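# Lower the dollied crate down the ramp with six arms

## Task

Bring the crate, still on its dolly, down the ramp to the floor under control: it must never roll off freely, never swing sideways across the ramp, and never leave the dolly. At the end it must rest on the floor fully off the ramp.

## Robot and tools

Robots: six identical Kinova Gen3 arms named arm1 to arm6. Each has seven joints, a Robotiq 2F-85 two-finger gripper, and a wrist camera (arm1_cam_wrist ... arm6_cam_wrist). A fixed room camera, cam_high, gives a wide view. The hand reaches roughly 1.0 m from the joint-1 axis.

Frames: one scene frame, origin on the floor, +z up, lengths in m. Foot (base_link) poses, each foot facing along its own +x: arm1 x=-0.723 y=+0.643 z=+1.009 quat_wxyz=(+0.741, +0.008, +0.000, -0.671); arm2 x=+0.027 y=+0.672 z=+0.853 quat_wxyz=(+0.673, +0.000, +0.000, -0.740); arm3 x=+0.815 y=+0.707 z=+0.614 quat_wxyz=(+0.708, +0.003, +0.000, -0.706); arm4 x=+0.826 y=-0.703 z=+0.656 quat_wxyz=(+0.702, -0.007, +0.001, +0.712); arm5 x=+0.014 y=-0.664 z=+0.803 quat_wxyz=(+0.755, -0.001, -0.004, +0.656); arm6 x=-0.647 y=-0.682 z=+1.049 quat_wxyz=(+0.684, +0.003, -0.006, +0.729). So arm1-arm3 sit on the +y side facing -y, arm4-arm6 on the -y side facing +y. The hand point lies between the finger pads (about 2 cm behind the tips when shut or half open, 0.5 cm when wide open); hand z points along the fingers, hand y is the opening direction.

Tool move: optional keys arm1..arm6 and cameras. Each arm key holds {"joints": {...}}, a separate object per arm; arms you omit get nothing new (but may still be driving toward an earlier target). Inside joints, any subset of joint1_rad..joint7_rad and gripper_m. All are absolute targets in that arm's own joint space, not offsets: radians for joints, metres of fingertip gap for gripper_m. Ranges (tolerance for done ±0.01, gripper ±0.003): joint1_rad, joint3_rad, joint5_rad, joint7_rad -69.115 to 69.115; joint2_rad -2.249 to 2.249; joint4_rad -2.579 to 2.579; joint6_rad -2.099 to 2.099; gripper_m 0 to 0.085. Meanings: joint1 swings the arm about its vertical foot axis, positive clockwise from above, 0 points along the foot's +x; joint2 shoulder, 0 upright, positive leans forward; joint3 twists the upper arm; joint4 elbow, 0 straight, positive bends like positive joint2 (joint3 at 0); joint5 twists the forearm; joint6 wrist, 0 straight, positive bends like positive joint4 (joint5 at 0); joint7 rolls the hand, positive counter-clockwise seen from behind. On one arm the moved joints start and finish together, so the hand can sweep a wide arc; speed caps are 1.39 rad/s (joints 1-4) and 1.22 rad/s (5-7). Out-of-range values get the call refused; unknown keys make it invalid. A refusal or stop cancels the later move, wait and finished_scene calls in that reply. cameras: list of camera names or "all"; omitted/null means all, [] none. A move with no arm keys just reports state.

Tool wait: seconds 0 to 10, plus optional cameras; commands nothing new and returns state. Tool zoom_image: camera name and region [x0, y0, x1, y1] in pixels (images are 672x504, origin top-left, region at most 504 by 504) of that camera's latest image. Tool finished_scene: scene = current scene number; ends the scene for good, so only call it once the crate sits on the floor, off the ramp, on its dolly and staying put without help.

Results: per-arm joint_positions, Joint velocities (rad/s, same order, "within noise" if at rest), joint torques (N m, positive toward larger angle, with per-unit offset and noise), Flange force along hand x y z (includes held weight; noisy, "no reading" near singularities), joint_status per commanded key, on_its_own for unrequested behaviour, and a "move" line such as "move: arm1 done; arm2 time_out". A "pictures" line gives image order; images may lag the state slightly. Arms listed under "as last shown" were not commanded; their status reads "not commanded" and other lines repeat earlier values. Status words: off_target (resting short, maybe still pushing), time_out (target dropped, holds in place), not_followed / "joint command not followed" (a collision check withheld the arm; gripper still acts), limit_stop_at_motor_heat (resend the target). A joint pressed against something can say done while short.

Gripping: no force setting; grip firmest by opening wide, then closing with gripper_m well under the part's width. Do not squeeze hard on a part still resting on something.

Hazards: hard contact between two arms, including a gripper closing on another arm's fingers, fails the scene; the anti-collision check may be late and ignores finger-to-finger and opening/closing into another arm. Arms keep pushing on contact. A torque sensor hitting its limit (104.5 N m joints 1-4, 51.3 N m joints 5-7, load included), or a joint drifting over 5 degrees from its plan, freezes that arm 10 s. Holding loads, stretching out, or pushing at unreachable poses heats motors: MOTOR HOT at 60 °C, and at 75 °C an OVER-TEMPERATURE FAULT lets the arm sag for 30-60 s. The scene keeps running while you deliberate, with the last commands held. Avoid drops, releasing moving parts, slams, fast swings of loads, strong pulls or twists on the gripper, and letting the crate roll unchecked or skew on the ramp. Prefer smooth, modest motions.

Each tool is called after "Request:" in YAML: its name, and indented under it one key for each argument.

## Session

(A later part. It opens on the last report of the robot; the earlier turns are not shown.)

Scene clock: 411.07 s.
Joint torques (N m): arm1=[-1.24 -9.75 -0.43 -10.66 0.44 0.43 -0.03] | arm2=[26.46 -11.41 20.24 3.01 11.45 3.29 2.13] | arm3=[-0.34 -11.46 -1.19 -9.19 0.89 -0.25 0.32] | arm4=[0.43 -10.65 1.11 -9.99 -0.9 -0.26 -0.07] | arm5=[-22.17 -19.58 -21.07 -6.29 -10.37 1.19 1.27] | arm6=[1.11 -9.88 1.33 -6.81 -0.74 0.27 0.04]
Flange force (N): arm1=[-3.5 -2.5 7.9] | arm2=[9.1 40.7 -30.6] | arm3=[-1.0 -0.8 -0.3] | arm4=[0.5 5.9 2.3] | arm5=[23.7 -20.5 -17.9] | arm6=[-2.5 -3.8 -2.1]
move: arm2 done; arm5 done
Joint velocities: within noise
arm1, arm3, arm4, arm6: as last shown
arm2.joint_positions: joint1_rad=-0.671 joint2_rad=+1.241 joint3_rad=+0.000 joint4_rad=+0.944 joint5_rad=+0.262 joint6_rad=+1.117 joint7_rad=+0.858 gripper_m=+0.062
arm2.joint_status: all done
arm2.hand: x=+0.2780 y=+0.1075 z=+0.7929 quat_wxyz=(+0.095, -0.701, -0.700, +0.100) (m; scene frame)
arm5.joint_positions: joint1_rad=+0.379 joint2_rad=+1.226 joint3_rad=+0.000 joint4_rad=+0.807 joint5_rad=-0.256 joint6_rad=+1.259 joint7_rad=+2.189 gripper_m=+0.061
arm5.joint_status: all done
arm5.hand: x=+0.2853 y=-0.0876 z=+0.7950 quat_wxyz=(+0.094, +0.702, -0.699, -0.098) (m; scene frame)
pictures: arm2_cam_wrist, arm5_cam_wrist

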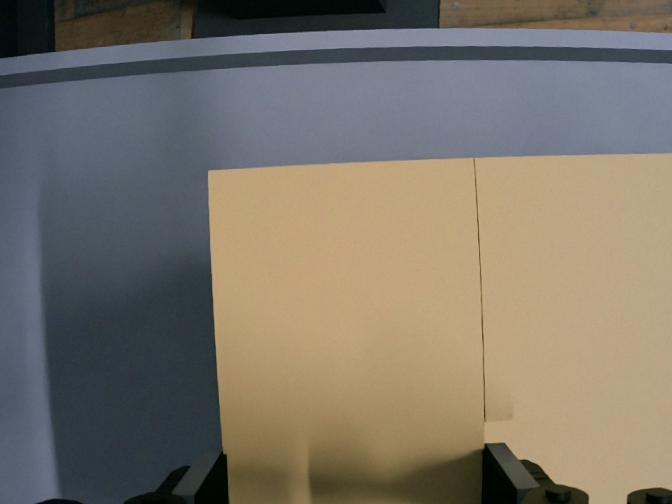

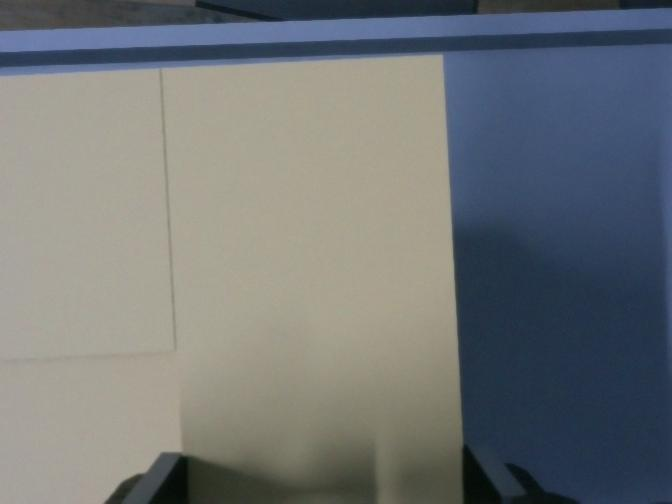

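Request:
move:
  arm2: {"joints":{"joint1_rad":-0.733,"joint2_rad":1.3306,"joint4_rad":0.7658,"joint5_rad":0.2388,"joint6_rad":1.2144,"joint7_rad":0.8278}}
  arm5: {"joints":{"joint1_rad":0.4416,"joint2_rad":1.3316,"joint4_rad":0.6,"joint5_rad":-0.2375,"joint6_rad":1.37,"joint7_rad":2.2203}}
  cameras: ["arm2_cam_wrist","arm5_cam_wrist","arm3_cam_wrist","arm4_cam_wrist","cam_high"]

Scene clock: 413.97 s.
Joint torques (N m): arm1=[-1.27 -9.7 -0.43 -10.7 0.45 0.44 -0.04] | arm2=[15.61 -18.87 11.1 5.96 6.25 8.67 2.2] | arm3=[-0.34 -11.5 -1.16 -9.12 0.88 -0.24 0.3] | arm4=[0.44 -10.68 1.11 -9.98 -0.88 -0.28 -0.07] | arm5=[-11.43 -23.95 -11.17 -2.22 -5.27 7.45 1.58] | arm6=[1.09 -9.87 1.3 -6.79 -0.76 0.28 0.05]
Flange force (N): arm1=[-3.7 -2.6 8.0] | arm2=[-17.2 41.4 -8.4] | arm3=[-1.1 -0.5 -0.4] | arm4=[0.5 5.8 2.2] | arm5=[1.7 -15.5 -1.0] | arm6=[-2.5 -3.8 -2.1]
move: arm2 done; arm5 done
Joint velocities: within noise
arm1, arm3, arm4, arm6: as last shown
arm2.joint_positions: joint1_rad=-0.733 joint2_rad=+1.331 joint3_rad=+0.000 joint4_rad=+0.766 joint5_rad=+0.239 joint6_rad=+1.214 joint7_rad=+0.828 gripper_m=+0.062
arm2.joint_status: all done
arm2.hand: x=+0.3283 y=+0.1086 z=+0.7802 quat_wxyz=(+0.094, -0.701, -0.700, +0.099) (m; scene frame)
arm5.joint_positions: joint1_rad=+0.442 joint2_rad=+1.332 joint3_rad=+0.000 joint4_rad=+0.600 joint5_rad=-0.238 joint6_rad=+1.370 joint7_rad=+2.220 gripper_m=+0.061
arm5.joint_status: all done
arm5.hand: x=+0.3352 y=-0.0895 z=+0.7819 quat_wxyz=(+0.093, +0.702, -0.700, -0.098) (m; scene frame)
pictures: arm2_cam_wrist, arm3_cam_wrist, arm4_cam_wrist, arm5_cam_wrist, cam_high

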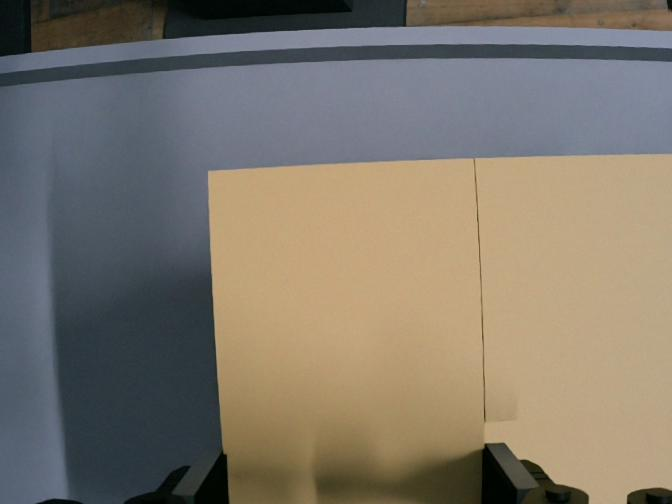

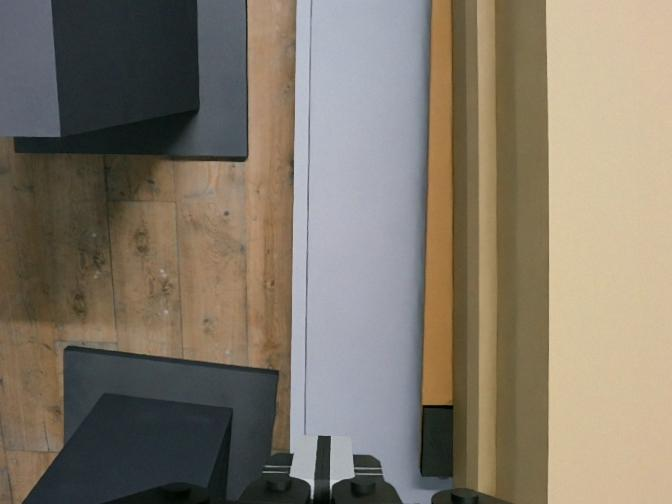

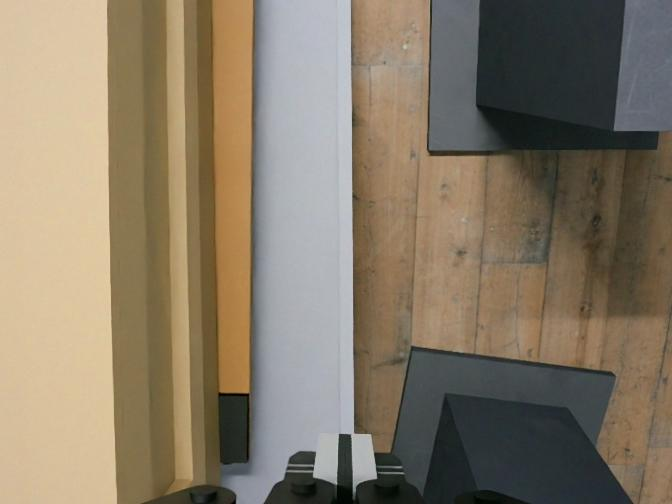

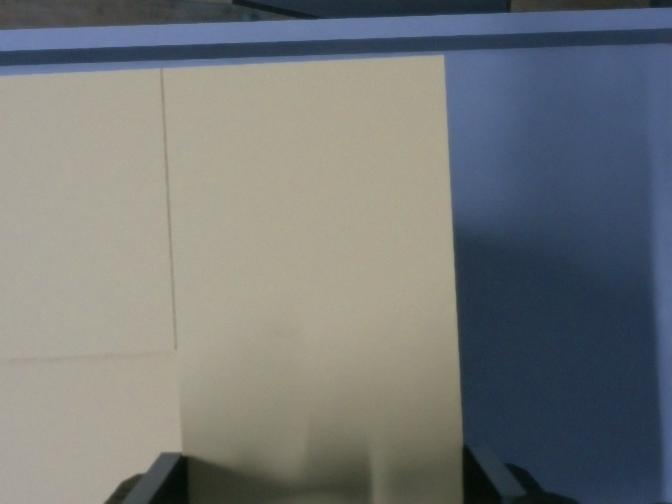

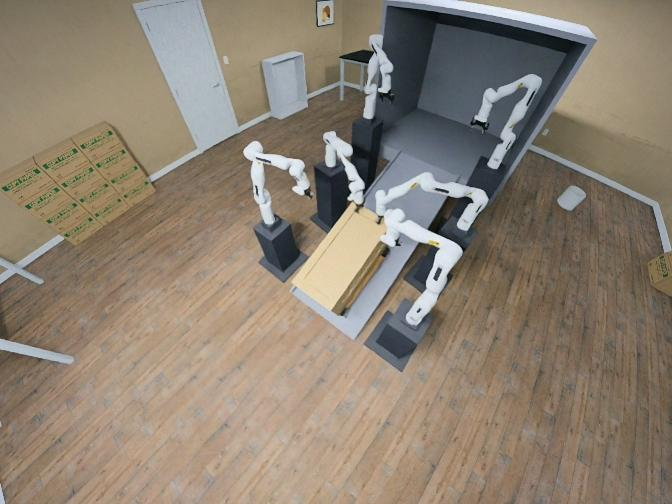

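Request:
move:
  arm3: {"joints":{"joint1_rad":0.3668,"joint2_rad":0.7752,"joint4_rad":1.1073,"joint5_rad":0.2833,"joint6_rad":1.1722,"joint7_rad":0.2648,"gripper_m":0.085}}
  arm4: {"joints":{"joint1_rad":-0.4499,"joint2_rad":0.8188,"joint4_rad":1.1447,"joint5_rad":-0.2851,"joint6_rad":1.0681,"joint7_rad":2.8018,"gripper_m":0.085}}
  cameras: ["arm3_cam_wrist","arm4_cam_wrist","cam_high"]

Scene clock: 420.83 s.
Joint torques (N m): arm1=[-1.25 -9.72 -0.44 -10.57 0.41 0.45 -0.04] | arm2=[15.78 -18.83 11.3 6.48 6.29 9.16 2.15] | arm3=[-0.32 -22.39 -0.53 -8.84 0.83 -0.37 0.28] | arm4=[0.46 -22.32 1 -9.51 -0.82 -0.32 -0.08] | arm5=[-10.93 -23.74 -10.73 -2.13 -4.98 7.46 1.63] | arm6=[1.1 -9.91 1.31 -6.78 -0.76 0.27 0.02]
Flange force (N): arm1=[-3.5 -2.3 7.7] | arm2=[-18.6 42.5 -7.9] | arm3=[0.5 -1.6 -1.4] | arm4=[2.7 6.9 -0.1] | arm5=[1.3 -14.7 -1.0] | arm6=[-2.4 -3.8 -2.2]
move: arm3 done; arm4 done
Joint velocities: within noise
arm1, arm2, arm6: as last shown
arm2.hand: x=+0.3282 y=+0.1086 z=+0.7802 quat_wxyz=(+0.094, -0.701, -0.700, +0.099) (m; scene frame)
arm3.joint_positions: joint1_rad=+0.367 joint2_rad=+0.775 joint3_rad=+0.000 joint4_rad=+1.107 joint5_rad=+0.283 joint6_rad=+1.172 joint7_rad=+0.265 gripper_m=+0.085
arm3.joint_status: all done
arm3.hand: x=+0.4942 y=+0.1601 z=+0.8010 quat_wxyz=(+0.002, -0.991, +0.000, +0.137) (m; scene frame)
arm4.joint_positions: joint1_rad=-0.450 joint2_rad=+0.819 joint3_rad=+0.000 joint4_rad=+1.145 joint5_rad=-0.285 joint6_rad=+1.068 joint7_rad=+2.802 gripper_m=+0.085
arm4.joint_status: all done
arm4.hand: x=+0.4938 y=-0.1555 z=+0.7999 quat_wxyz=(+0.005, +0.991, -0.001, -0.135) (m; scene frame)
arm5.joint_positions: joint1_rad=+0.442 joint2_rad=+1.332 joint3_rad=+0.000 joint4_rad=+0.600 joint5_rad=-0.237 joint6_rad=+1.370 joint7_rad=+2.220 gripper_m=+0.061
arm5.joint_status: not commanded
arm5.hand: x=+0.3354 y=-0.0895 z=+0.7818 quat_wxyz=(+0.093, +0.702, -0.700, -0.098) (m; scene frame)
pictures: arm3_cam_wrist, arm4_cam_wrist, cam_high

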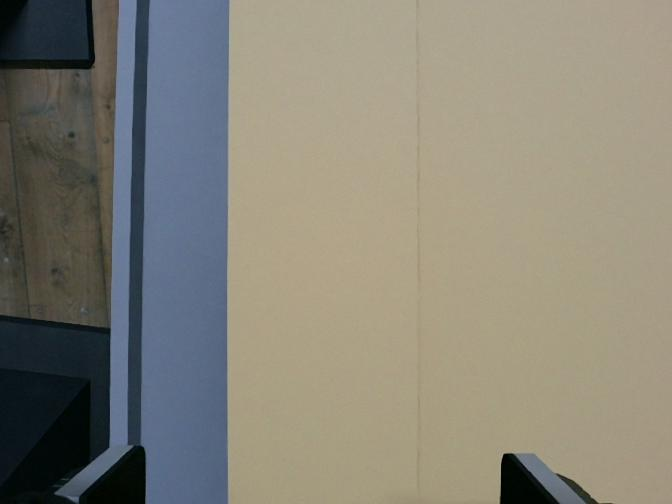

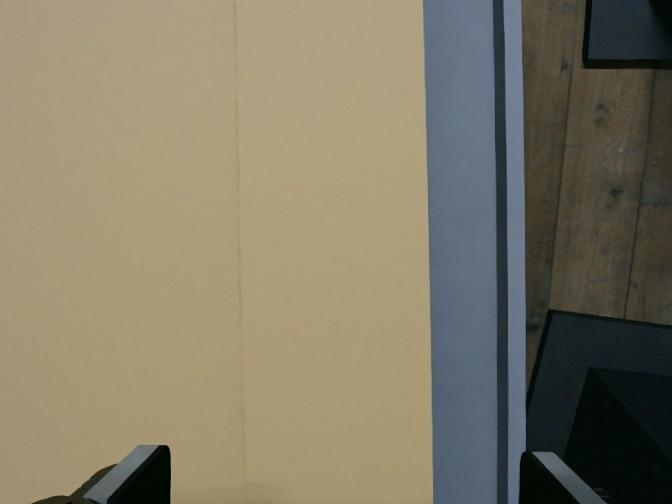

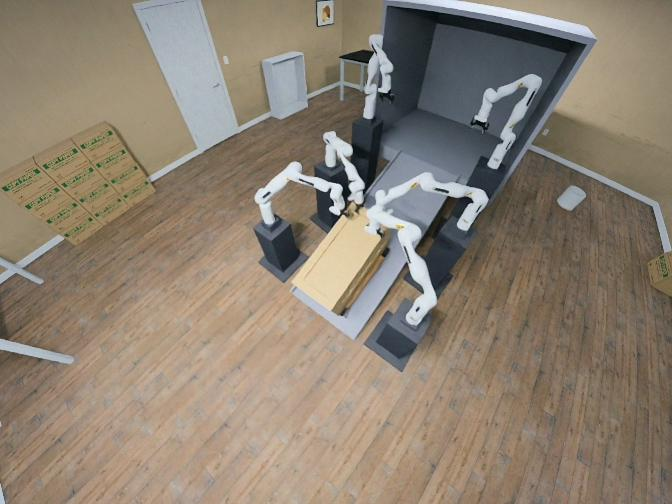

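Request:
move:
  arm3: {"joints":{"joint1_rad":0.3904,"joint2_rad":0.8403,"joint4_rad":1.1552,"joint5_rad":0.2972,"joint6_rad":1.0576,"joint7_rad":0.2524}}
  arm4: {"joints":{"joint1_rad":-0.4683,"joint2_rad":0.8845,"joint4_rad":1.1644,"joint5_rad":-0.2981,"joint6_rad":0.9814,"joint7_rad":2.8119}}
  cameras: ["arm3_cam_wrist","arm4_cam_wrist"]

Scene clock: 425.30 s.
Joint torques (N m): arm1=[-1.24 -9.74 -0.46 -10.61 0.45 0.43 -0.05] | arm2=[15.79 -18.85 11.32 6.55 6.25 9.13 2.12] | arm3=[-0.33 -22.88 -0.46 -8.5 0.81 -0.35 0.26] | arm4=[0.46 -22.93 1.01 -9.15 -0.8 -0.31 -0.08] | arm5=[-10.98 -23.83 -10.61 -2.02 -4.97 7.56 1.57] | arm6=[1.09 -9.89 1.34 -6.77 -0.76 0.26 0.04]
Flange force (N): arm1=[-3.6 -2.4 7.7] | arm2=[-19.2 42.9 -8.0] | arm3=[0.6 -1.8 -1.6] | arm4=[2.6 6.4 -0.5] | arm5=[0.8 -15.3 -0.9] | arm6=[-2.5 -3.9 -2.2]
move: arm3 done; arm4 done
Joint velocities: within noise
arm1, arm2, arm5, arm6: as last shown
arm3.joint_positions: joint1_rad=+0.390 joint2_rad=+0.840 joint3_rad=+0.000 joint4_rad=+1.155 joint5_rad=+0.297 joint6_rad=+1.058 joint7_rad=+0.252 gripper_m=+0.085
arm3.joint_status: all done
arm3.hand: x=+0.4793 y=+0.1603 z=+0.7480 quat_wxyz=(+0.002, -0.991, +0.000, +0.137) (m; scene frame)
arm4.joint_positions: joint1_rad=-0.468 joint2_rad=+0.884 joint3_rad=+0.000 joint4_rad=+1.164 joint5_rad=-0.298 joint6_rad=+0.981 joint7_rad=+2.812 gripper_m=+0.085
arm4.joint_status: all done
arm4.hand: x=+0.4810 y=-0.1545 z=+0.7547 quat_wxyz=(+0.005, +0.991, -0.001, -0.135) (m; scene frame)
pictures: arm3_cam_wrist, arm4_cam_wrist

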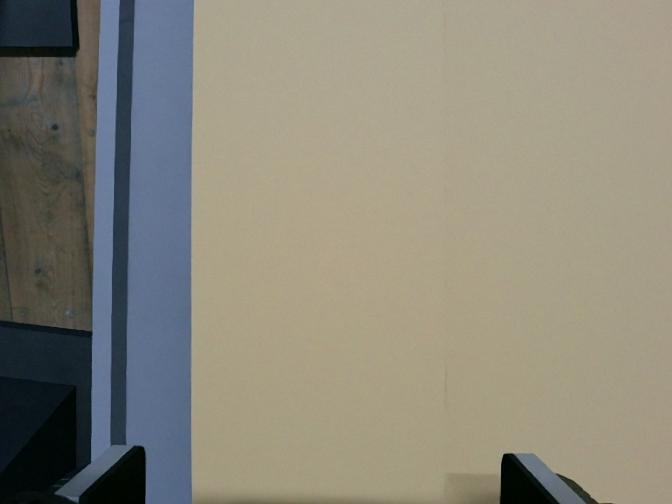

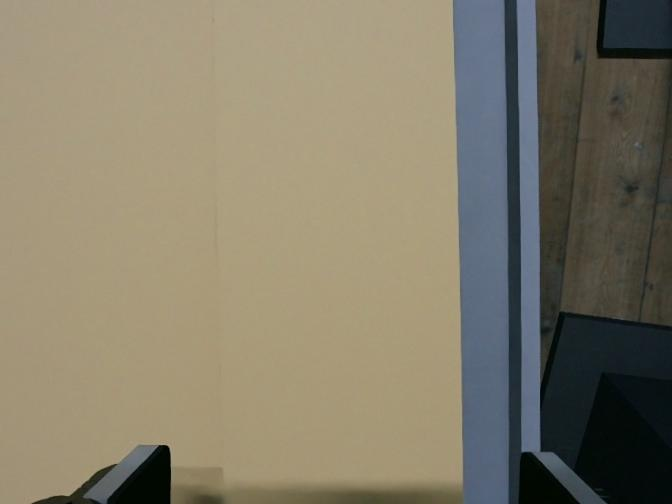

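Request:
move:
  arm3: {"joints":{"joint1_rad":0.3968,"joint2_rad":0.8572,"joint4_rad":1.1671,"joint5_rad":0.3017,"joint6_rad":1.0283,"joint7_rad":0.2489}}
  arm4: {"joints":{"joint1_rad":-0.4709,"joint2_rad":0.9002,"joint4_rad":1.1641,"joint5_rad":-0.3009,"joint6_rad":0.9661,"joint7_rad":2.8147}}
  cameras: ["arm3_cam_wrist","arm4_cam_wrist"]

Request:
move:
  arm3: {"joints":{"gripper_m":0.073}}
  arm4: {"joints":{"gripper_m":0.073}}
  cameras: ["arm3_cam_wrist","arm4_cam_wrist"]

Scene clock: 428.50 s.
Joint torques (N m): arm1=[-1.26 -9.73 -0.44 -10.58 0.44 0.47 -0.06] | arm2=[15.81 -18.76 11.34 6.49 6.26 9.17 2.14] | arm3=[-0.36 -23 -0.44 -8.41 0.74 -0.31 0.3] | arm4=[0.44 -23.01 1.01 -9.1 -0.77 -0.31 -0.06] | arm5=[-10.97 -23.88 -10.64 -2.09 -4.96 7.53 1.56] | arm6=[1.08 -9.88 1.29 -6.78 -0.74 0.28 0.05]
Flange force (N): arm1=[-3.6 -2.3 7.8] | arm2=[-18.4 42.4 -8.0] | arm3=[0.7 -2.0 -1.6] | arm4=[2.7 6.6 -0.7] | arm5=[1.1 -15.1 -0.8] | arm6=[-2.5 -3.8 -2.2]
move: arm3 done; arm4 done
Joint velocities: within noise
arm1, arm2, arm5, arm6: as last shown
arm3.joint_positions: joint1_rad=+0.397 joint2_rad=+0.857 joint3_rad=+0.000 joint4_rad=+1.167 joint5_rad=+0.302 joint6_rad=+1.028 joint7_rad=+0.249 gripper_m=+0.085
arm3.joint_status: all done
arm3.hand: x=+0.4755 y=+0.1611 z=+0.7345 quat_wxyz=(+0.002, -0.991, +0.000, +0.137) (m; scene frame)
arm4.joint_positions: joint1_rad=-0.471 joint2_rad=+0.900 joint3_rad=+0.000 joint4_rad=+1.164 joint5_rad=-0.301 joint6_rad=+0.966 joint7_rad=+2.815 gripper_m=+0.085
arm4.joint_status: all done
arm4.hand: x=+0.4788 y=-0.1536 z=+0.7452 quat_wxyz=(+0.005, +0.991, -0.001, -0.135) (m; scene frame)
pictures: arm3_cam_wrist, arm4_cam_wrist

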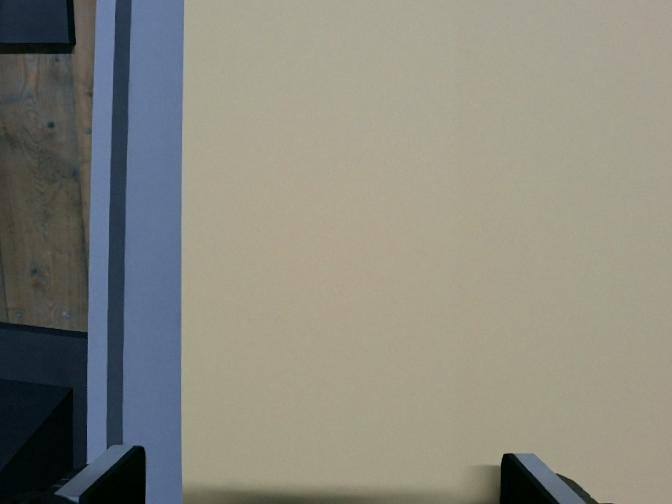

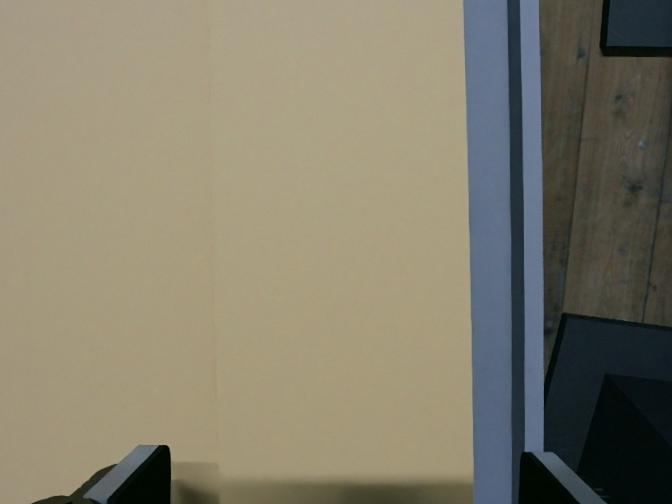

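Scene clock: 429.23 s.
Joint torques (N m): arm1=[-1.26 -9.69 -0.41 -10.61 0.44 0.42 -0.06] | arm2=[15.82 -18.85 11.38 6.5 6.3 9.14 2.13] | arm3=[-0.34 -23.04 -0.42 -8.4 0.8 -0.34 0.28] | arm4=[0.42 -23.02 0.98 -9.1 -0.8 -0.3 -0.07] | arm5=[-10.95 -23.76 -10.82 -2.02 -4.99 7.53 1.6] | arm6=[1.08 -9.89 1.35 -6.73 -0.75 0.25 0.03]
Flange force (N): arm1=[-3.7 -2.5 7.7] | arm2=[-18.8 42.8 -8.0] | arm3=[0.6 -1.7 -1.6] | arm4=[2.7 6.5 -0.7] | arm5=[0.7 -15.3 -1.0] | arm6=[-2.4 -4.0 -2.4]
move: arm3 done; arm4 done
Joint velocities: within noise
arm1, arm2, arm5, arm6: as last shown
arm3.joint_positions: joint1_rad=+0.397 joint2_rad=+0.857 joint3_rad=+0.000 joint4_rad=+1.167 joint5_rad=+0.302 joint6_rad=+1.028 joint7_rad=+0.249 gripper_m=+0.073
arm3.joint_status: all done
arm3.hand: x=+0.4755 y=+0.1611 z=+0.7345 quat_wxyz=(+0.002, -0.991, +0.000, +0.137) (m; scene frame)
arm4.joint_positions: joint1_rad=-0.471 joint2_rad=+0.900 joint3_rad=+0.000 joint4_rad=+1.164 joint5_rad=-0.301 joint6_rad=+0.966 joint7_rad=+2.815 gripper_m=+0.073
arm4.joint_status: all done
arm4.hand: x=+0.4788 y=-0.1536 z=+0.7452 quat_wxyz=(+0.005, +0.991, -0.001, -0.135) (m; scene frame)
pictures: arm3_cam_wrist, arm4_cam_wrist

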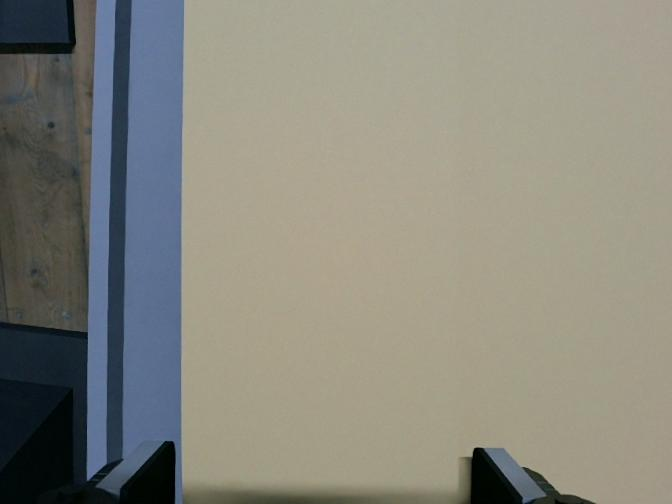

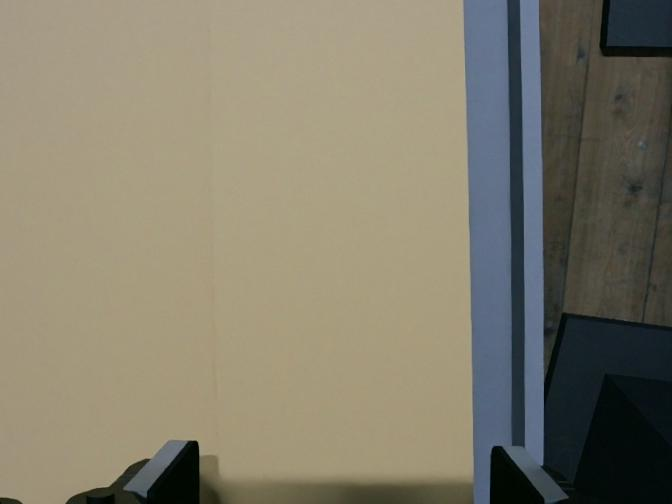

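Request:
move:
  arm3: {"joints":{"gripper_m":0.067}}
  arm4: {"joints":{"gripper_m":0.067}}
  cameras: []

Request:
move:
  arm3: {"joints":{"gripper_m":0.04}}
  arm4: {"joints":{"gripper_m":0.04}}
  cameras: ["arm3_cam_wrist","arm4_cam_wrist"]

Scene clock: 430.60 s.
Joint torques (N m): arm1=[-1.28 -9.72 -0.44 -10.63 0.42 0.44 -0.04] | arm2=[15.86 -18.77 11.29 6.56 6.28 9.17 2.12] | arm3=[-0.37 -22.99 -0.42 -8.41 0.78 -0.36 0.3] | arm4=[0.45 -23.02 1 -9.13 -0.79 -0.31 -0.09] | arm5=[-11.01 -23.9 -10.73 -2.01 -4.95 7.51 1.54] | arm6=[1.12 -9.88 1.31 -6.76 -0.74 0.28 0.04]
Flange force (N): arm1=[-3.6 -2.4 7.8] | arm2=[-18.9 42.8 -8.0] | arm3=[0.6 -1.9 -1.6] | arm4=[2.8 6.7 -0.7] | arm5=[0.4 -15.7 -0.9] | arm6=[-2.5 -3.9 -2.2]
move: arm3 done; arm4 done
Joint velocities: within noise
arm1, arm2, arm5: as last shown
arm3.joint_positions: joint1_rad=+0.397 joint2_rad=+0.857 joint3_rad=+0.000 joint4_rad=+1.167 joint5_rad=+0.302 joint6_rad=+1.028 joint7_rad=+0.249 gripper_m=+0.067
arm3.joint_status: all done
arm3.hand: x=+0.4755 y=+0.1611 z=+0.7345 quat_wxyz=(+0.002, -0.991, +0.000, +0.137) (m; scene frame)
arm4.joint_positions: joint1_rad=-0.471 joint2_rad=+0.900 joint3_rad=+0.000 joint4_rad=+1.164 joint5_rad=-0.301 joint6_rad=+0.966 joint7_rad=+2.815 gripper_m=+0.067
arm4.joint_status: all done
arm4.hand: x=+0.4788 y=-0.1536 z=+0.7452 quat_wxyz=(+0.005, +0.991, -0.001, -0.135) (m; scene frame)
arm6.joint_positions: joint1_rad=+0.690 joint2_rad=+0.128 joint3_rad=+0.000 joint4_rad=+1.948 joint5_rad=-0.238 joint6_rad=+1.241 joint7_rad=+3.865 gripper_m=+0.085
arm6.joint_status: not commanded
arm6.hand: x=-0.5212 y=-0.4330 z=+1.3030 quat_wxyz=(-0.006, +0.991, +0.001, -0.137) (m; scene frame)
pictures: none
No camera images: "cameras" was empty.

Scene clock: 431.30 s.
Joint torques (N m): arm1=[-1.29 -9.71 -0.4 -10.66 0.41 0.43 -0.03] | arm2=[14.45 -20.17 10.6 5.29 5.98 8.57 2.23] | arm3=[-0.75 -17.29 -1.49 -10.79 0.46 -4.85 -0.01] | arm4=[-0.9 -10.04 1.04 -10.12 -0.88 -6 -0.34] | arm5=[-9.42 -24.82 -9.65 -2.52 -4.41 7.57 1.65] | arm6=[1.09 -9.86 1.29 -6.76 -0.75 0.29 0.05]
Flange force (N): arm1=[-3.6 -2.6 7.9] | arm2=[-17.6 40.1 -6.2] | arm3=[3.2 -13.9 -16.5] | arm4=[8.0 22.3 -29.8] | arm5=[0.2 -13.2 1.2] | arm6=[-2.5 -3.9 -2.2]
move: arm3 off_target; arm4 off_target
Joint velocities: within noise
arm1.joint_positions: joint1_rad=-0.687 joint2_rad=+0.064 joint3_rad=+0.000 joint4_rad=+1.881 joint5_rad=+0.199 joint6_rad=+1.401 joint7_rad=-0.841 gripper_m=+0.085
arm1.joint_status: not commanded
arm1.hand: x=-0.6037 y=+0.3969 z=+1.2988 quat_wxyz=(+0.006, -0.991, -0.001, +0.134) (m; scene frame)
arm2, arm5, arm6: as last shown
arm3.joint_positions: joint1_rad=+0.397 joint2_rad=+0.857 joint3_rad=+0.000 joint4_rad=+1.167 joint5_rad=+0.302 joint6_rad=+1.028 joint7_rad=+0.249 gripper_m=+0.062
arm3.joint_status: gripper_m off_target (ended at +0.062, target +0.040)
arm3.hand: x=+0.4755 y=+0.1611 z=+0.7345 quat_wxyz=(+0.002, -0.991, +0.000, +0.137) (m; scene frame)
arm4.joint_positions: joint1_rad=-0.471 joint2_rad=+0.900 joint3_rad=+0.000 joint4_rad=+1.164 joint5_rad=-0.301 joint6_rad=+0.966 joint7_rad=+2.815 gripper_m=+0.059
arm4.joint_status: gripper_m off_target (ended at +0.059, target +0.040)
arm4.hand: x=+0.4787 y=-0.1536 z=+0.7452 quat_wxyz=(+0.005, +0.991, -0.001, -0.135) (m; scene frame)
pictures: arm3_cam_wrist, arm4_cam_wrist

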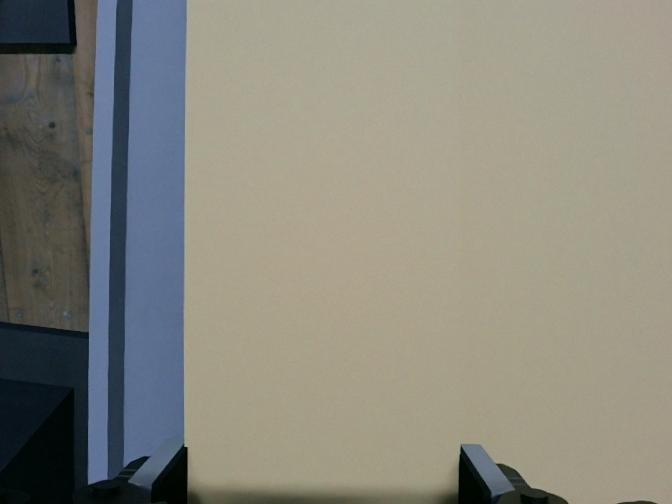

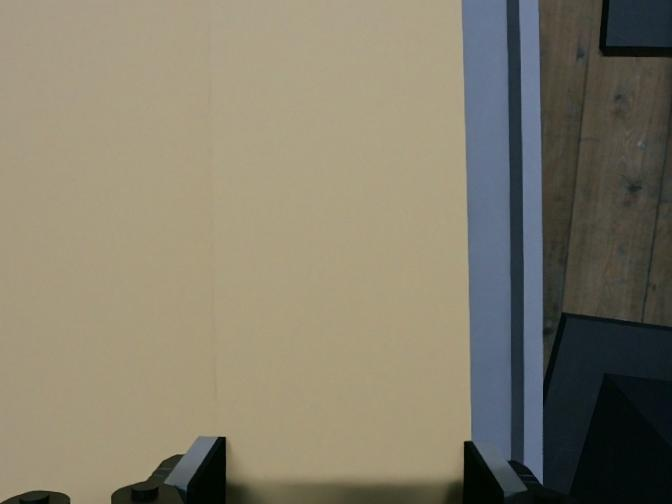

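Request:
move:
  arm2: {"joints":{"gripper_m":0.066}}
  arm5: {"joints":{"gripper_m":0.066}}
  cameras: []

Request:
move:
  arm2: {"joints":{"gripper_m":0.07}}
  arm5: {"joints":{"gripper_m":0.07}}
  cameras: ["arm2_cam_wrist","arm5_cam_wrist"]

Scene clock: 433.20 s.
Joint torques (N m): arm1=[-1.26 -9.72 -0.42 -10.61 0.42 0.46 -0.02] | arm2=[11.31 -26.82 8.94 2.79 4.39 9.13 0.9] | arm3=[1.31 -16.7 0.57 -13.73 2.3 -7.37 0.59] | arm4=[-1.24 -9.54 0.94 -9.49 -0.61 -5.72 -0.02] | arm5=[-4.16 -29.63 -5.57 -7.08 -2.72 4.09 -0.33] | arm6=[1.1 -9.91 1.32 -6.78 -0.76 0.28 0.04]
Flange force (N): arm1=[-3.5 -2.5 7.8] | arm2=[-21.3 37.3 5.2] | arm3=[10.8 -20.3 -21.9] | arm4=[7.2 21.1 -30.3] | arm5=[4.9 -5.8 6.1] | arm6=[-2.4 -3.9 -2.2]
move: arm2 done; arm5 done
Joint velocities: within noise
arm1, arm3, arm4, arm6: as last shown
arm2.joint_positions: joint1_rad=-0.733 joint2_rad=+1.331 joint3_rad=+0.000 joint4_rad=+0.766 joint5_rad=+0.239 joint6_rad=+1.214 joint7_rad=+0.828 gripper_m=+0.066
arm2.joint_status: all done
arm2.hand: x=+0.3282 y=+0.1086 z=+0.7802 quat_wxyz=(+0.094, -0.701, -0.700, +0.099) (m; scene frame)
arm3.hand: x=+0.4755 y=+0.1611 z=+0.7344 quat_wxyz=(+0.002, -0.991, +0.000, +0.137) (m; scene frame)
arm4.hand: x=+0.4788 y=-0.1536 z=+0.7452 quat_wxyz=(+0.005, +0.991, -0.001, -0.135) (m; scene frame)
arm5.joint_positions: joint1_rad=+0.442 joint2_rad=+1.332 joint3_rad=+0.000 joint4_rad=+0.600 joint5_rad=-0.237 joint6_rad=+1.370 joint7_rad=+2.220 gripper_m=+0.066
arm5.joint_status: all done
arm5.hand: x=+0.3353 y=-0.0896 z=+0.7818 quat_wxyz=(+0.093, +0.702, -0.700, -0.098) (m; scene frame)
pictures: none
No camera images: "cameras" was empty.

Scene clock: 433.73 s.
Joint torques (N m): arm1=[-1.27 -9.72 -0.42 -10.66 0.44 0.44 -0.05] | arm2=[8.46 -30.24 7.19 -3.09 3.84 5.07 0.69] | arm3=[6.4 -17.49 5.2 -16.35 4.81 -8.86 0.62] | arm4=[-5.93 -10.71 -3.18 -13.95 -3.19 -8.49 -0.31] | arm5=[-1.69 -27.43 -3.35 -8.46 -1.44 1.44 -0.12] | arm6=[1.06 -9.85 1.28 -6.78 -0.77 0.28 0.06]
Flange force (N): arm1=[-3.6 -2.5 7.9] | arm2=[-10.2 25.4 6.3] | arm3=[21.1 -22.5 -25.2] | arm4=[19.2 27.1 -34.9] | arm5=[9.3 3.0 1.5] | arm6=[-2.5 -3.8 -2.3]
move: arm2 done; arm5 done
Joint velocities: within noise
arm1, arm3, arm4, arm6: as last shown
arm2.joint_positions: joint1_rad=-0.733 joint2_rad=+1.331 joint3_rad=+0.000 joint4_rad=+0.766 joint5_rad=+0.239 joint6_rad=+1.214 joint7_rad=+0.828 gripper_m=+0.070
arm2.joint_status: all done
arm2.hand: x=+0.3282 y=+0.1086 z=+0.7802 quat_wxyz=(+0.094, -0.701, -0.700, +0.099) (m; scene frame)
arm3.hand: x=+0.4756 y=+0.1611 z=+0.7344 quat_wxyz=(+0.002, -0.991, +0.000, +0.137) (m; scene frame)
arm5.joint_positions: joint1_rad=+0.442 joint2_rad=+1.332 joint3_rad=+0.000 joint4_rad=+0.600 joint5_rad=-0.238 joint6_rad=+1.370 joint7_rad=+2.220 gripper_m=+0.070
arm5.joint_status: all done
arm5.hand: x=+0.3353 y=-0.0895 z=+0.7819 quat_wxyz=(+0.093, +0.702, -0.700, -0.098) (m; scene frame)
pictures: arm2_cam_wrist, arm5_cam_wrist

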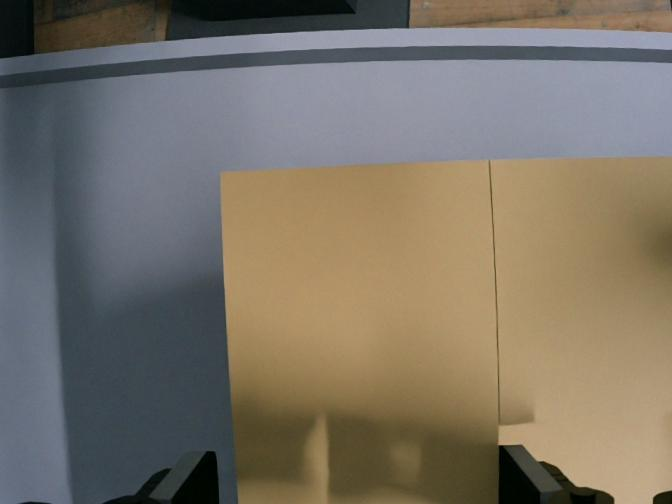

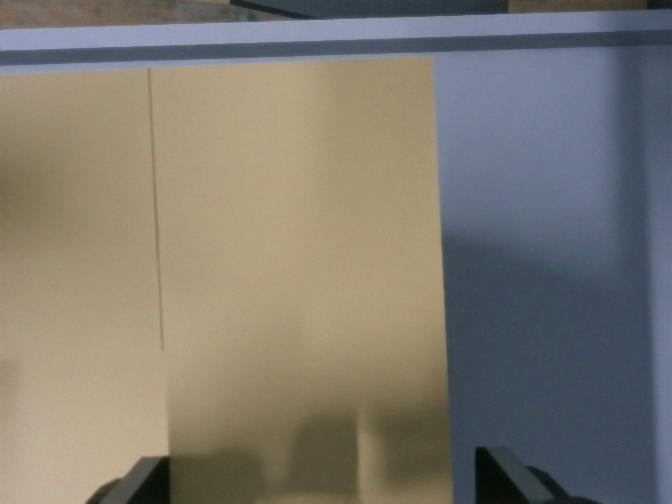

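Request:
move:
  arm2: {"joints":{"gripper_m":0.075}}
  arm5: {"joints":{"gripper_m":0.075}}
  cameras: []

Request:
move:
  arm2: {"joints":{"gripper_m":0.085}}
  arm5: {"joints":{"gripper_m":0.085}}
  cameras: ["arm2_cam_wrist","arm5_cam_wrist","cam_high"]

Scene clock: 435.00 s.
Joint torques (N m): arm1=[-1.29 -9.7 -0.38 -10.63 0.43 0.44 -0.04] | arm2=[2.51 -29.04 2.95 -6.62 1.53 1 0.58] | arm3=[10.8 -18.7 9.21 -18.32 6.97 -9.75 0.78] | arm4=[-8.74 -11.37 -5.58 -17.09 -4.75 -10.57 -0.45] | arm5=[0.67 -26.45 -1.56 -8.55 -0.28 0.75 -0.18] | arm6=[1.08 -9.9 1.35 -6.77 -0.76 0.27 0.05]
Flange force (N): arm1=[-3.6 -2.5 7.8] | arm2=[-4.7 9.7 1.9] | arm3=[29.7 -23.0 -26.8] | arm4=[26.8 31.8 -38.2] | arm5=[8.6 7.1 0.3] | arm6=[-2.5 -3.9 -2.2]
move: arm2 done; arm5 done
Joint velocities: within noise
arm1, arm3, arm4, arm6: as last shown
arm2.joint_positions: joint1_rad=-0.733 joint2_rad=+1.331 joint3_rad=+0.000 joint4_rad=+0.766 joint5_rad=+0.239 joint6_rad=+1.214 joint7_rad=+0.828 gripper_m=+0.075
arm2.joint_status: all done
arm2.hand: x=+0.3282 y=+0.1086 z=+0.7802 quat_wxyz=(+0.094, -0.701, -0.700, +0.099) (m; scene frame)
arm3.hand: x=+0.4755 y=+0.1611 z=+0.7345 quat_wxyz=(+0.002, -0.991, +0.000, +0.137) (m; scene frame)
arm5.joint_positions: joint1_rad=+0.442 joint2_rad=+1.332 joint3_rad=+0.000 joint4_rad=+0.600 joint5_rad=-0.237 joint6_rad=+1.370 joint7_rad=+2.220 gripper_m=+0.075
arm5.joint_status: all done
arm5.hand: x=+0.3354 y=-0.0895 z=+0.7819 quat_wxyz=(+0.093, +0.702, -0.700, -0.098) (m; scene frame)
pictures: none
No camera images: "cameras" was empty.

Scene clock: 435.70 s.
Joint torques (N m): arm1=[-1.31 -9.72 -0.45 -10.67 0.44 0.45 -0.06] | arm2=[0.71 -28.43 1.71 -6.94 0.76 0.4 0.64] | arm3=[11.29 -18.77 9.72 -18.55 7.25 -9.83 0.8] | arm4=[-9.05 -11.51 -5.82 -17.29 -4.91 -10.66 -0.44] | arm5=[0.59 -26.45 -1.56 -8.51 -0.2 0.66 -0.13] | arm6=[1.1 -9.87 1.32 -6.77 -0.77 0.27 0.05]
Flange force (N): arm1=[-3.7 -2.4 8.0] | arm2=[-4.6 6.1 1.0] | arm3=[30.7 -23.3 -27.0] | arm4=[27.4 31.9 -38.3] | arm5=[7.9 6.5 0.0] | arm6=[-2.5 -3.9 -2.3]
move: arm2 done; arm5 done
Joint velocities: within noise
arm1, arm3, arm4, arm6: as last shown
arm2.joint_positions: joint1_rad=-0.733 joint2_rad=+1.331 joint3_rad=+0.000 joint4_rad=+0.766 joint5_rad=+0.239 joint6_rad=+1.214 joint7_rad=+0.828 gripper_m=+0.085
arm2.joint_status: all done
arm2.hand: x=+0.3283 y=+0.1086 z=+0.7803 quat_wxyz=(+0.094, -0.701, -0.700, +0.099) (m; scene frame)
arm5.joint_positions: joint1_rad=+0.442 joint2_rad=+1.332 joint3_rad=+0.000 joint4_rad=+0.600 joint5_rad=-0.237 joint6_rad=+1.370 joint7_rad=+2.220 gripper_m=+0.085
arm5.joint_status: all done
arm5.hand: x=+0.3354 y=-0.0895 z=+0.7819 quat_wxyz=(+0.093, +0.702, -0.700, -0.098) (m; scene frame)
pictures: arm2_cam_wrist, arm5_cam_wrist, cam_high

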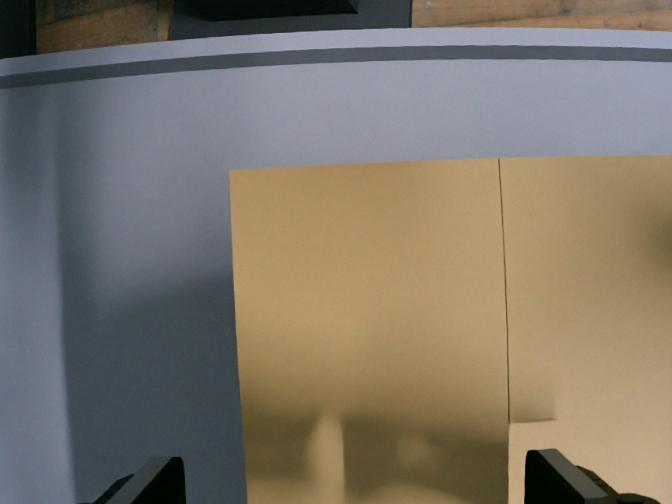

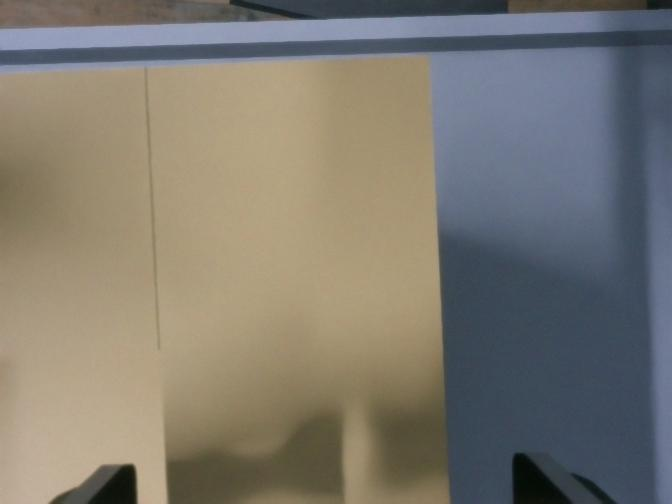

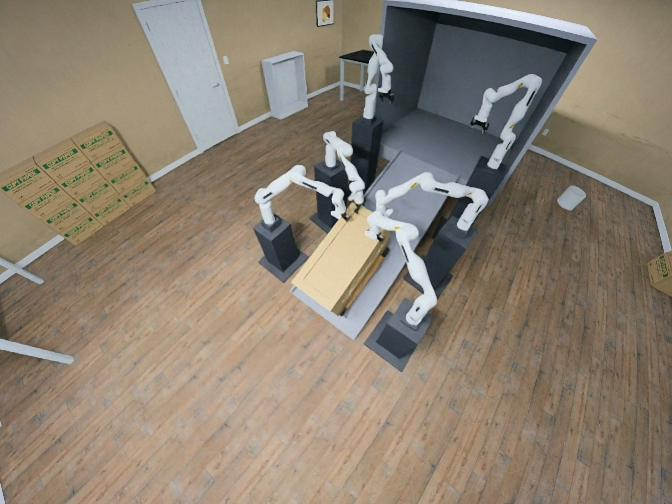

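Request:
move:
  arm2: {"joints":{"joint2_rad":1.2956}}
  arm5: {"joints":{"joint2_rad":1.2966}}
  cameras: ["arm2_cam_wrist","arm5_cam_wrist"]

Request:
move:
  arm2: {"joints":{"joint2_rad":1.18}}
  arm5: {"joints":{"joint2_rad":1.18}}
  cameras: ["arm2_cam_wrist","arm5_cam_wrist"]

Scene clock: 440.50 s.
Joint torques (N m): arm1=[-1.28 -9.71 -0.4 -10.62 0.42 0.46 -0.05] | arm2=[0.75 -28.53 1.75 -7.22 0.81 0.28 0.63] | arm3=[11.37 -18.8 9.76 -18.53 7.29 -9.82 0.84] | arm4=[-9.1 -11.59 -5.86 -17.35 -4.9 -10.7 -0.4] | arm5=[0.67 -26.39 -1.57 -8.7 -0.2 0.62 -0.19] | arm6=[1.11 -9.86 1.31 -6.78 -0.76 0.26 0.06]
Flange force (N): arm1=[-3.6 -2.4 7.8] | arm2=[-4.5 6.1 1.0] | arm3=[30.8 -23.1 -27.0] | arm4=[27.5 31.8 -38.3] | arm5=[8.3 7.0 0.1] | arm6=[-2.6 -3.9 -2.3]
move: arm2 done; arm5 done
Joint velocities: within noise
arm1, arm3, arm4, arm6: as last shown
arm2.joint_positions: joint1_rad=-0.733 joint2_rad=+1.296 joint3_rad=+0.000 joint4_rad=+0.766 joint5_rad=+0.239 joint6_rad=+1.214 joint7_rad=+0.828 gripper_m=+0.085
arm2.joint_status: all done
arm2.hand: x=+0.3355 y=+0.0989 z=+0.8026 quat_wxyz=(+0.077, -0.703, -0.699, +0.102) (m; scene frame)
arm5.joint_positions: joint1_rad=+0.442 joint2_rad=+1.297 joint3_rad=+0.000 joint4_rad=+0.600 joint5_rad=-0.237 joint6_rad=+1.370 joint7_rad=+2.220 gripper_m=+0.085
arm5.joint_status: all done
arm5.hand: x=+0.3410 y=-0.0809 z=+0.8051 quat_wxyz=(+0.076, +0.704, -0.699, -0.101) (m; scene frame)
pictures: arm2_cam_wrist, arm5_cam_wrist

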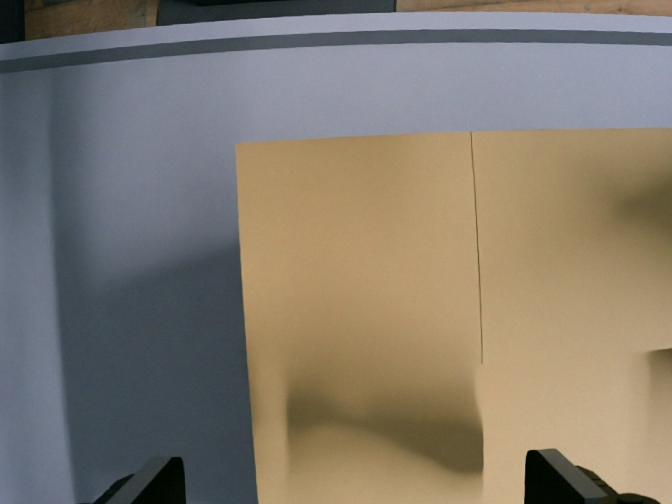

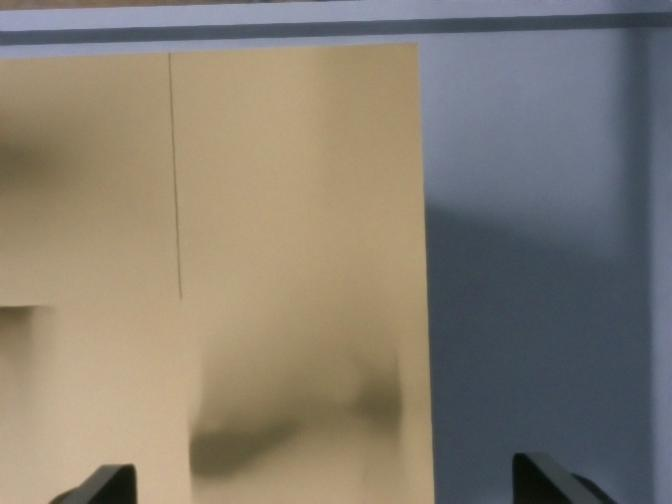

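Scene clock: 441.50 s.
Joint torques (N m): arm1=[-1.26 -9.69 -0.4 -10.66 0.43 0.43 -0.07] | arm2=[0.79 -28.49 1.63 -8.01 0.84 -0.02 0.6] | arm3=[11.38 -18.76 9.72 -18.53 7.32 -9.82 0.81] | arm4=[-9.1 -11.59 -5.88 -17.37 -4.89 -10.7 -0.4] | arm5=[0.71 -26.38 -1.55 -9.29 -0.31 0.25 -0.13] | arm6=[1.09 -9.89 1.31 -6.77 -0.76 0.27 0.04]
Flange force (N): arm1=[-3.7 -2.6 7.9] | arm2=[-4.2 5.8 1.0] | arm3=[30.8 -23.2 -27.1] | arm4=[27.5 31.9 -38.3] | arm5=[7.4 6.5 0.2] | arm6=[-2.4 -3.9 -2.2]
move: arm2 done; arm5 done
Joint velocities: within noise
arm1, arm3, arm4, arm6: as last shown
arm2.joint_positions: joint1_rad=-0.733 joint2_rad=+1.180 joint3_rad=+0.000 joint4_rad=+0.766 joint5_rad=+0.239 joint6_rad=+1.214 joint7_rad=+0.828 gripper_m=+0.085
arm2.joint_status: all done
arm2.hand: x=+0.3559 y=+0.0713 z=+0.8791 quat_wxyz=(+0.020, -0.709, -0.696, +0.110) (m; scene frame)
arm5.joint_positions: joint1_rad=+0.442 joint2_rad=+1.180 joint3_rad=+0.000 joint4_rad=+0.600 joint5_rad=-0.237 joint6_rad=+1.370 joint7_rad=+2.220 gripper_m=+0.085
arm5.joint_status: all done
arm5.hand: x=+0.3562 y=-0.0571 z=+0.8848 quat_wxyz=(+0.020, +0.710, -0.695, -0.113) (m; scene frame)
pictures: arm2_cam_wrist, arm5_cam_wrist

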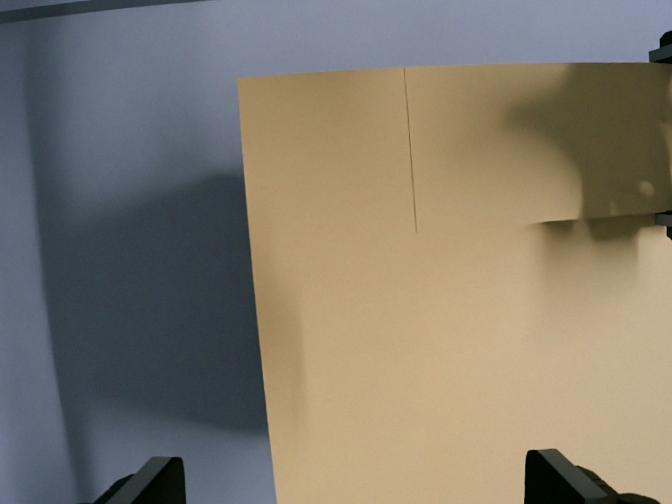

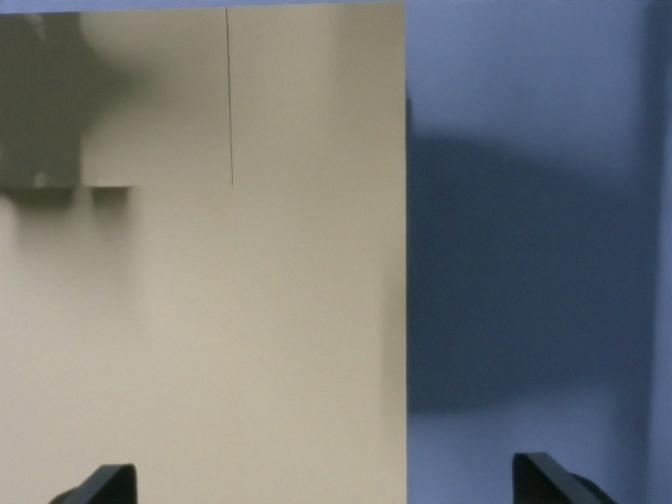

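Request:
move:
  arm2: {"joints":{"joint1_rad":-0.4433,"joint2_rad":0.213,"joint4_rad":1.6824,"joint5_rad":0.2685,"joint6_rad":1.3517,"joint7_rad":1.1495}}
  arm5: {"joints":{"joint1_rad":0.1185,"joint2_rad":0.1751,"joint4_rad":1.5658,"joint5_rad":-0.2709,"joint6_rad":1.4774,"joint7_rad":1.8652}}
  cameras: ["arm3_cam_wrist","arm4_cam_wrist","cam_high"]

Scene clock: 445.17 s.
Joint torques (N m): arm1=[-1.32 -9.7 -0.39 -10.63 0.43 0.46 -0.04] | arm2=[0.74 -13.92 0.83 -7.95 0.92 0.22 0.64] | arm3=[11.45 -18.81 9.8 -18.56 7.33 -9.86 0.81] | arm4=[-9.14 -11.58 -5.91 -17.38 -4.91 -10.72 -0.39] | arm5=[0.71 -11.67 -1.46 -9.02 -0.41 0.36 -0.18] | arm6=[1.1 -9.9 1.3 -6.76 -0.76 0.26 0.06]
Flange force (N): arm1=[-3.6 -2.5 7.9] | arm2=[-2.6 4.5 -0.9] | arm3=[30.9 -23.1 -27.1] | arm4=[27.6 31.9 -38.3] | arm5=[2.0 -0.3 1.0] | arm6=[-2.5 -3.9 -2.3]
move: arm2 done; arm5 done
Joint velocities: within noise
arm1, arm3, arm4: as last shown
arm2.joint_positions: joint1_rad=-0.443 joint2_rad=+0.213 joint3_rad=+0.000 joint4_rad=+1.682 joint5_rad=+0.268 joint6_rad=+1.352 joint7_rad=+1.150 gripper_m=+0.085
arm2.joint_status: all done
arm2.hand: x=+0.0499 y=+0.3003 z=+1.1493 quat_wxyz=(+0.098, -0.700, -0.700, +0.098) (m; scene frame)
arm5.joint_positions: joint1_rad=+0.119 joint2_rad=+0.175 joint3_rad=+0.000 joint4_rad=+1.566 joint5_rad=-0.271 joint6_rad=+1.477 joint7_rad=+1.865 gripper_m=+0.085
arm5.joint_status: all done
arm5.hand: x=+0.0476 y=-0.3015 z=+1.1512 quat_wxyz=(+0.094, +0.701, -0.700, -0.097) (m; scene frame)
arm6.joint_positions: joint1_rad=+0.690 joint2_rad=+0.128 joint3_rad=+0.000 joint4_rad=+1.948 joint5_rad=-0.238 joint6_rad=+1.241 joint7_rad=+3.865 gripper_m=+0.085
arm6.joint_status: not commanded
arm6.hand: x=-0.5212 y=-0.4330 z=+1.3030 quat_wxyz=(-0.006, +0.991, +0.001, -0.137) (m; scene frame)
pictures: arm3_cam_wrist, arm4_cam_wrist, cam_high

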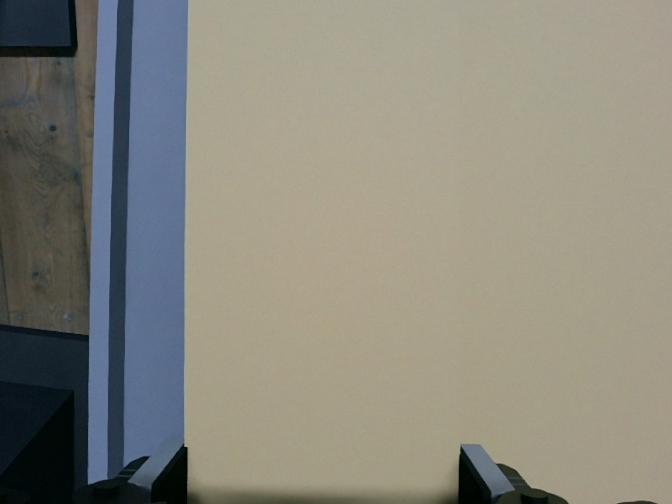

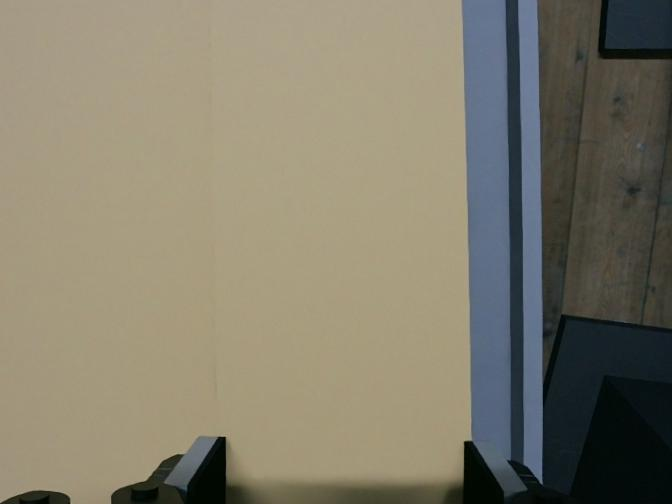

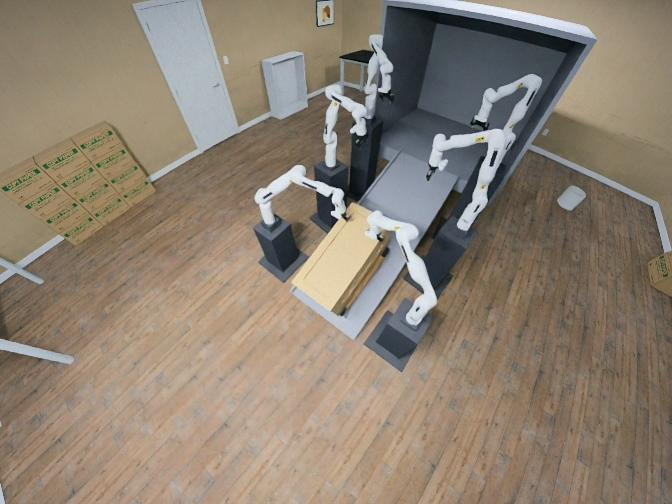

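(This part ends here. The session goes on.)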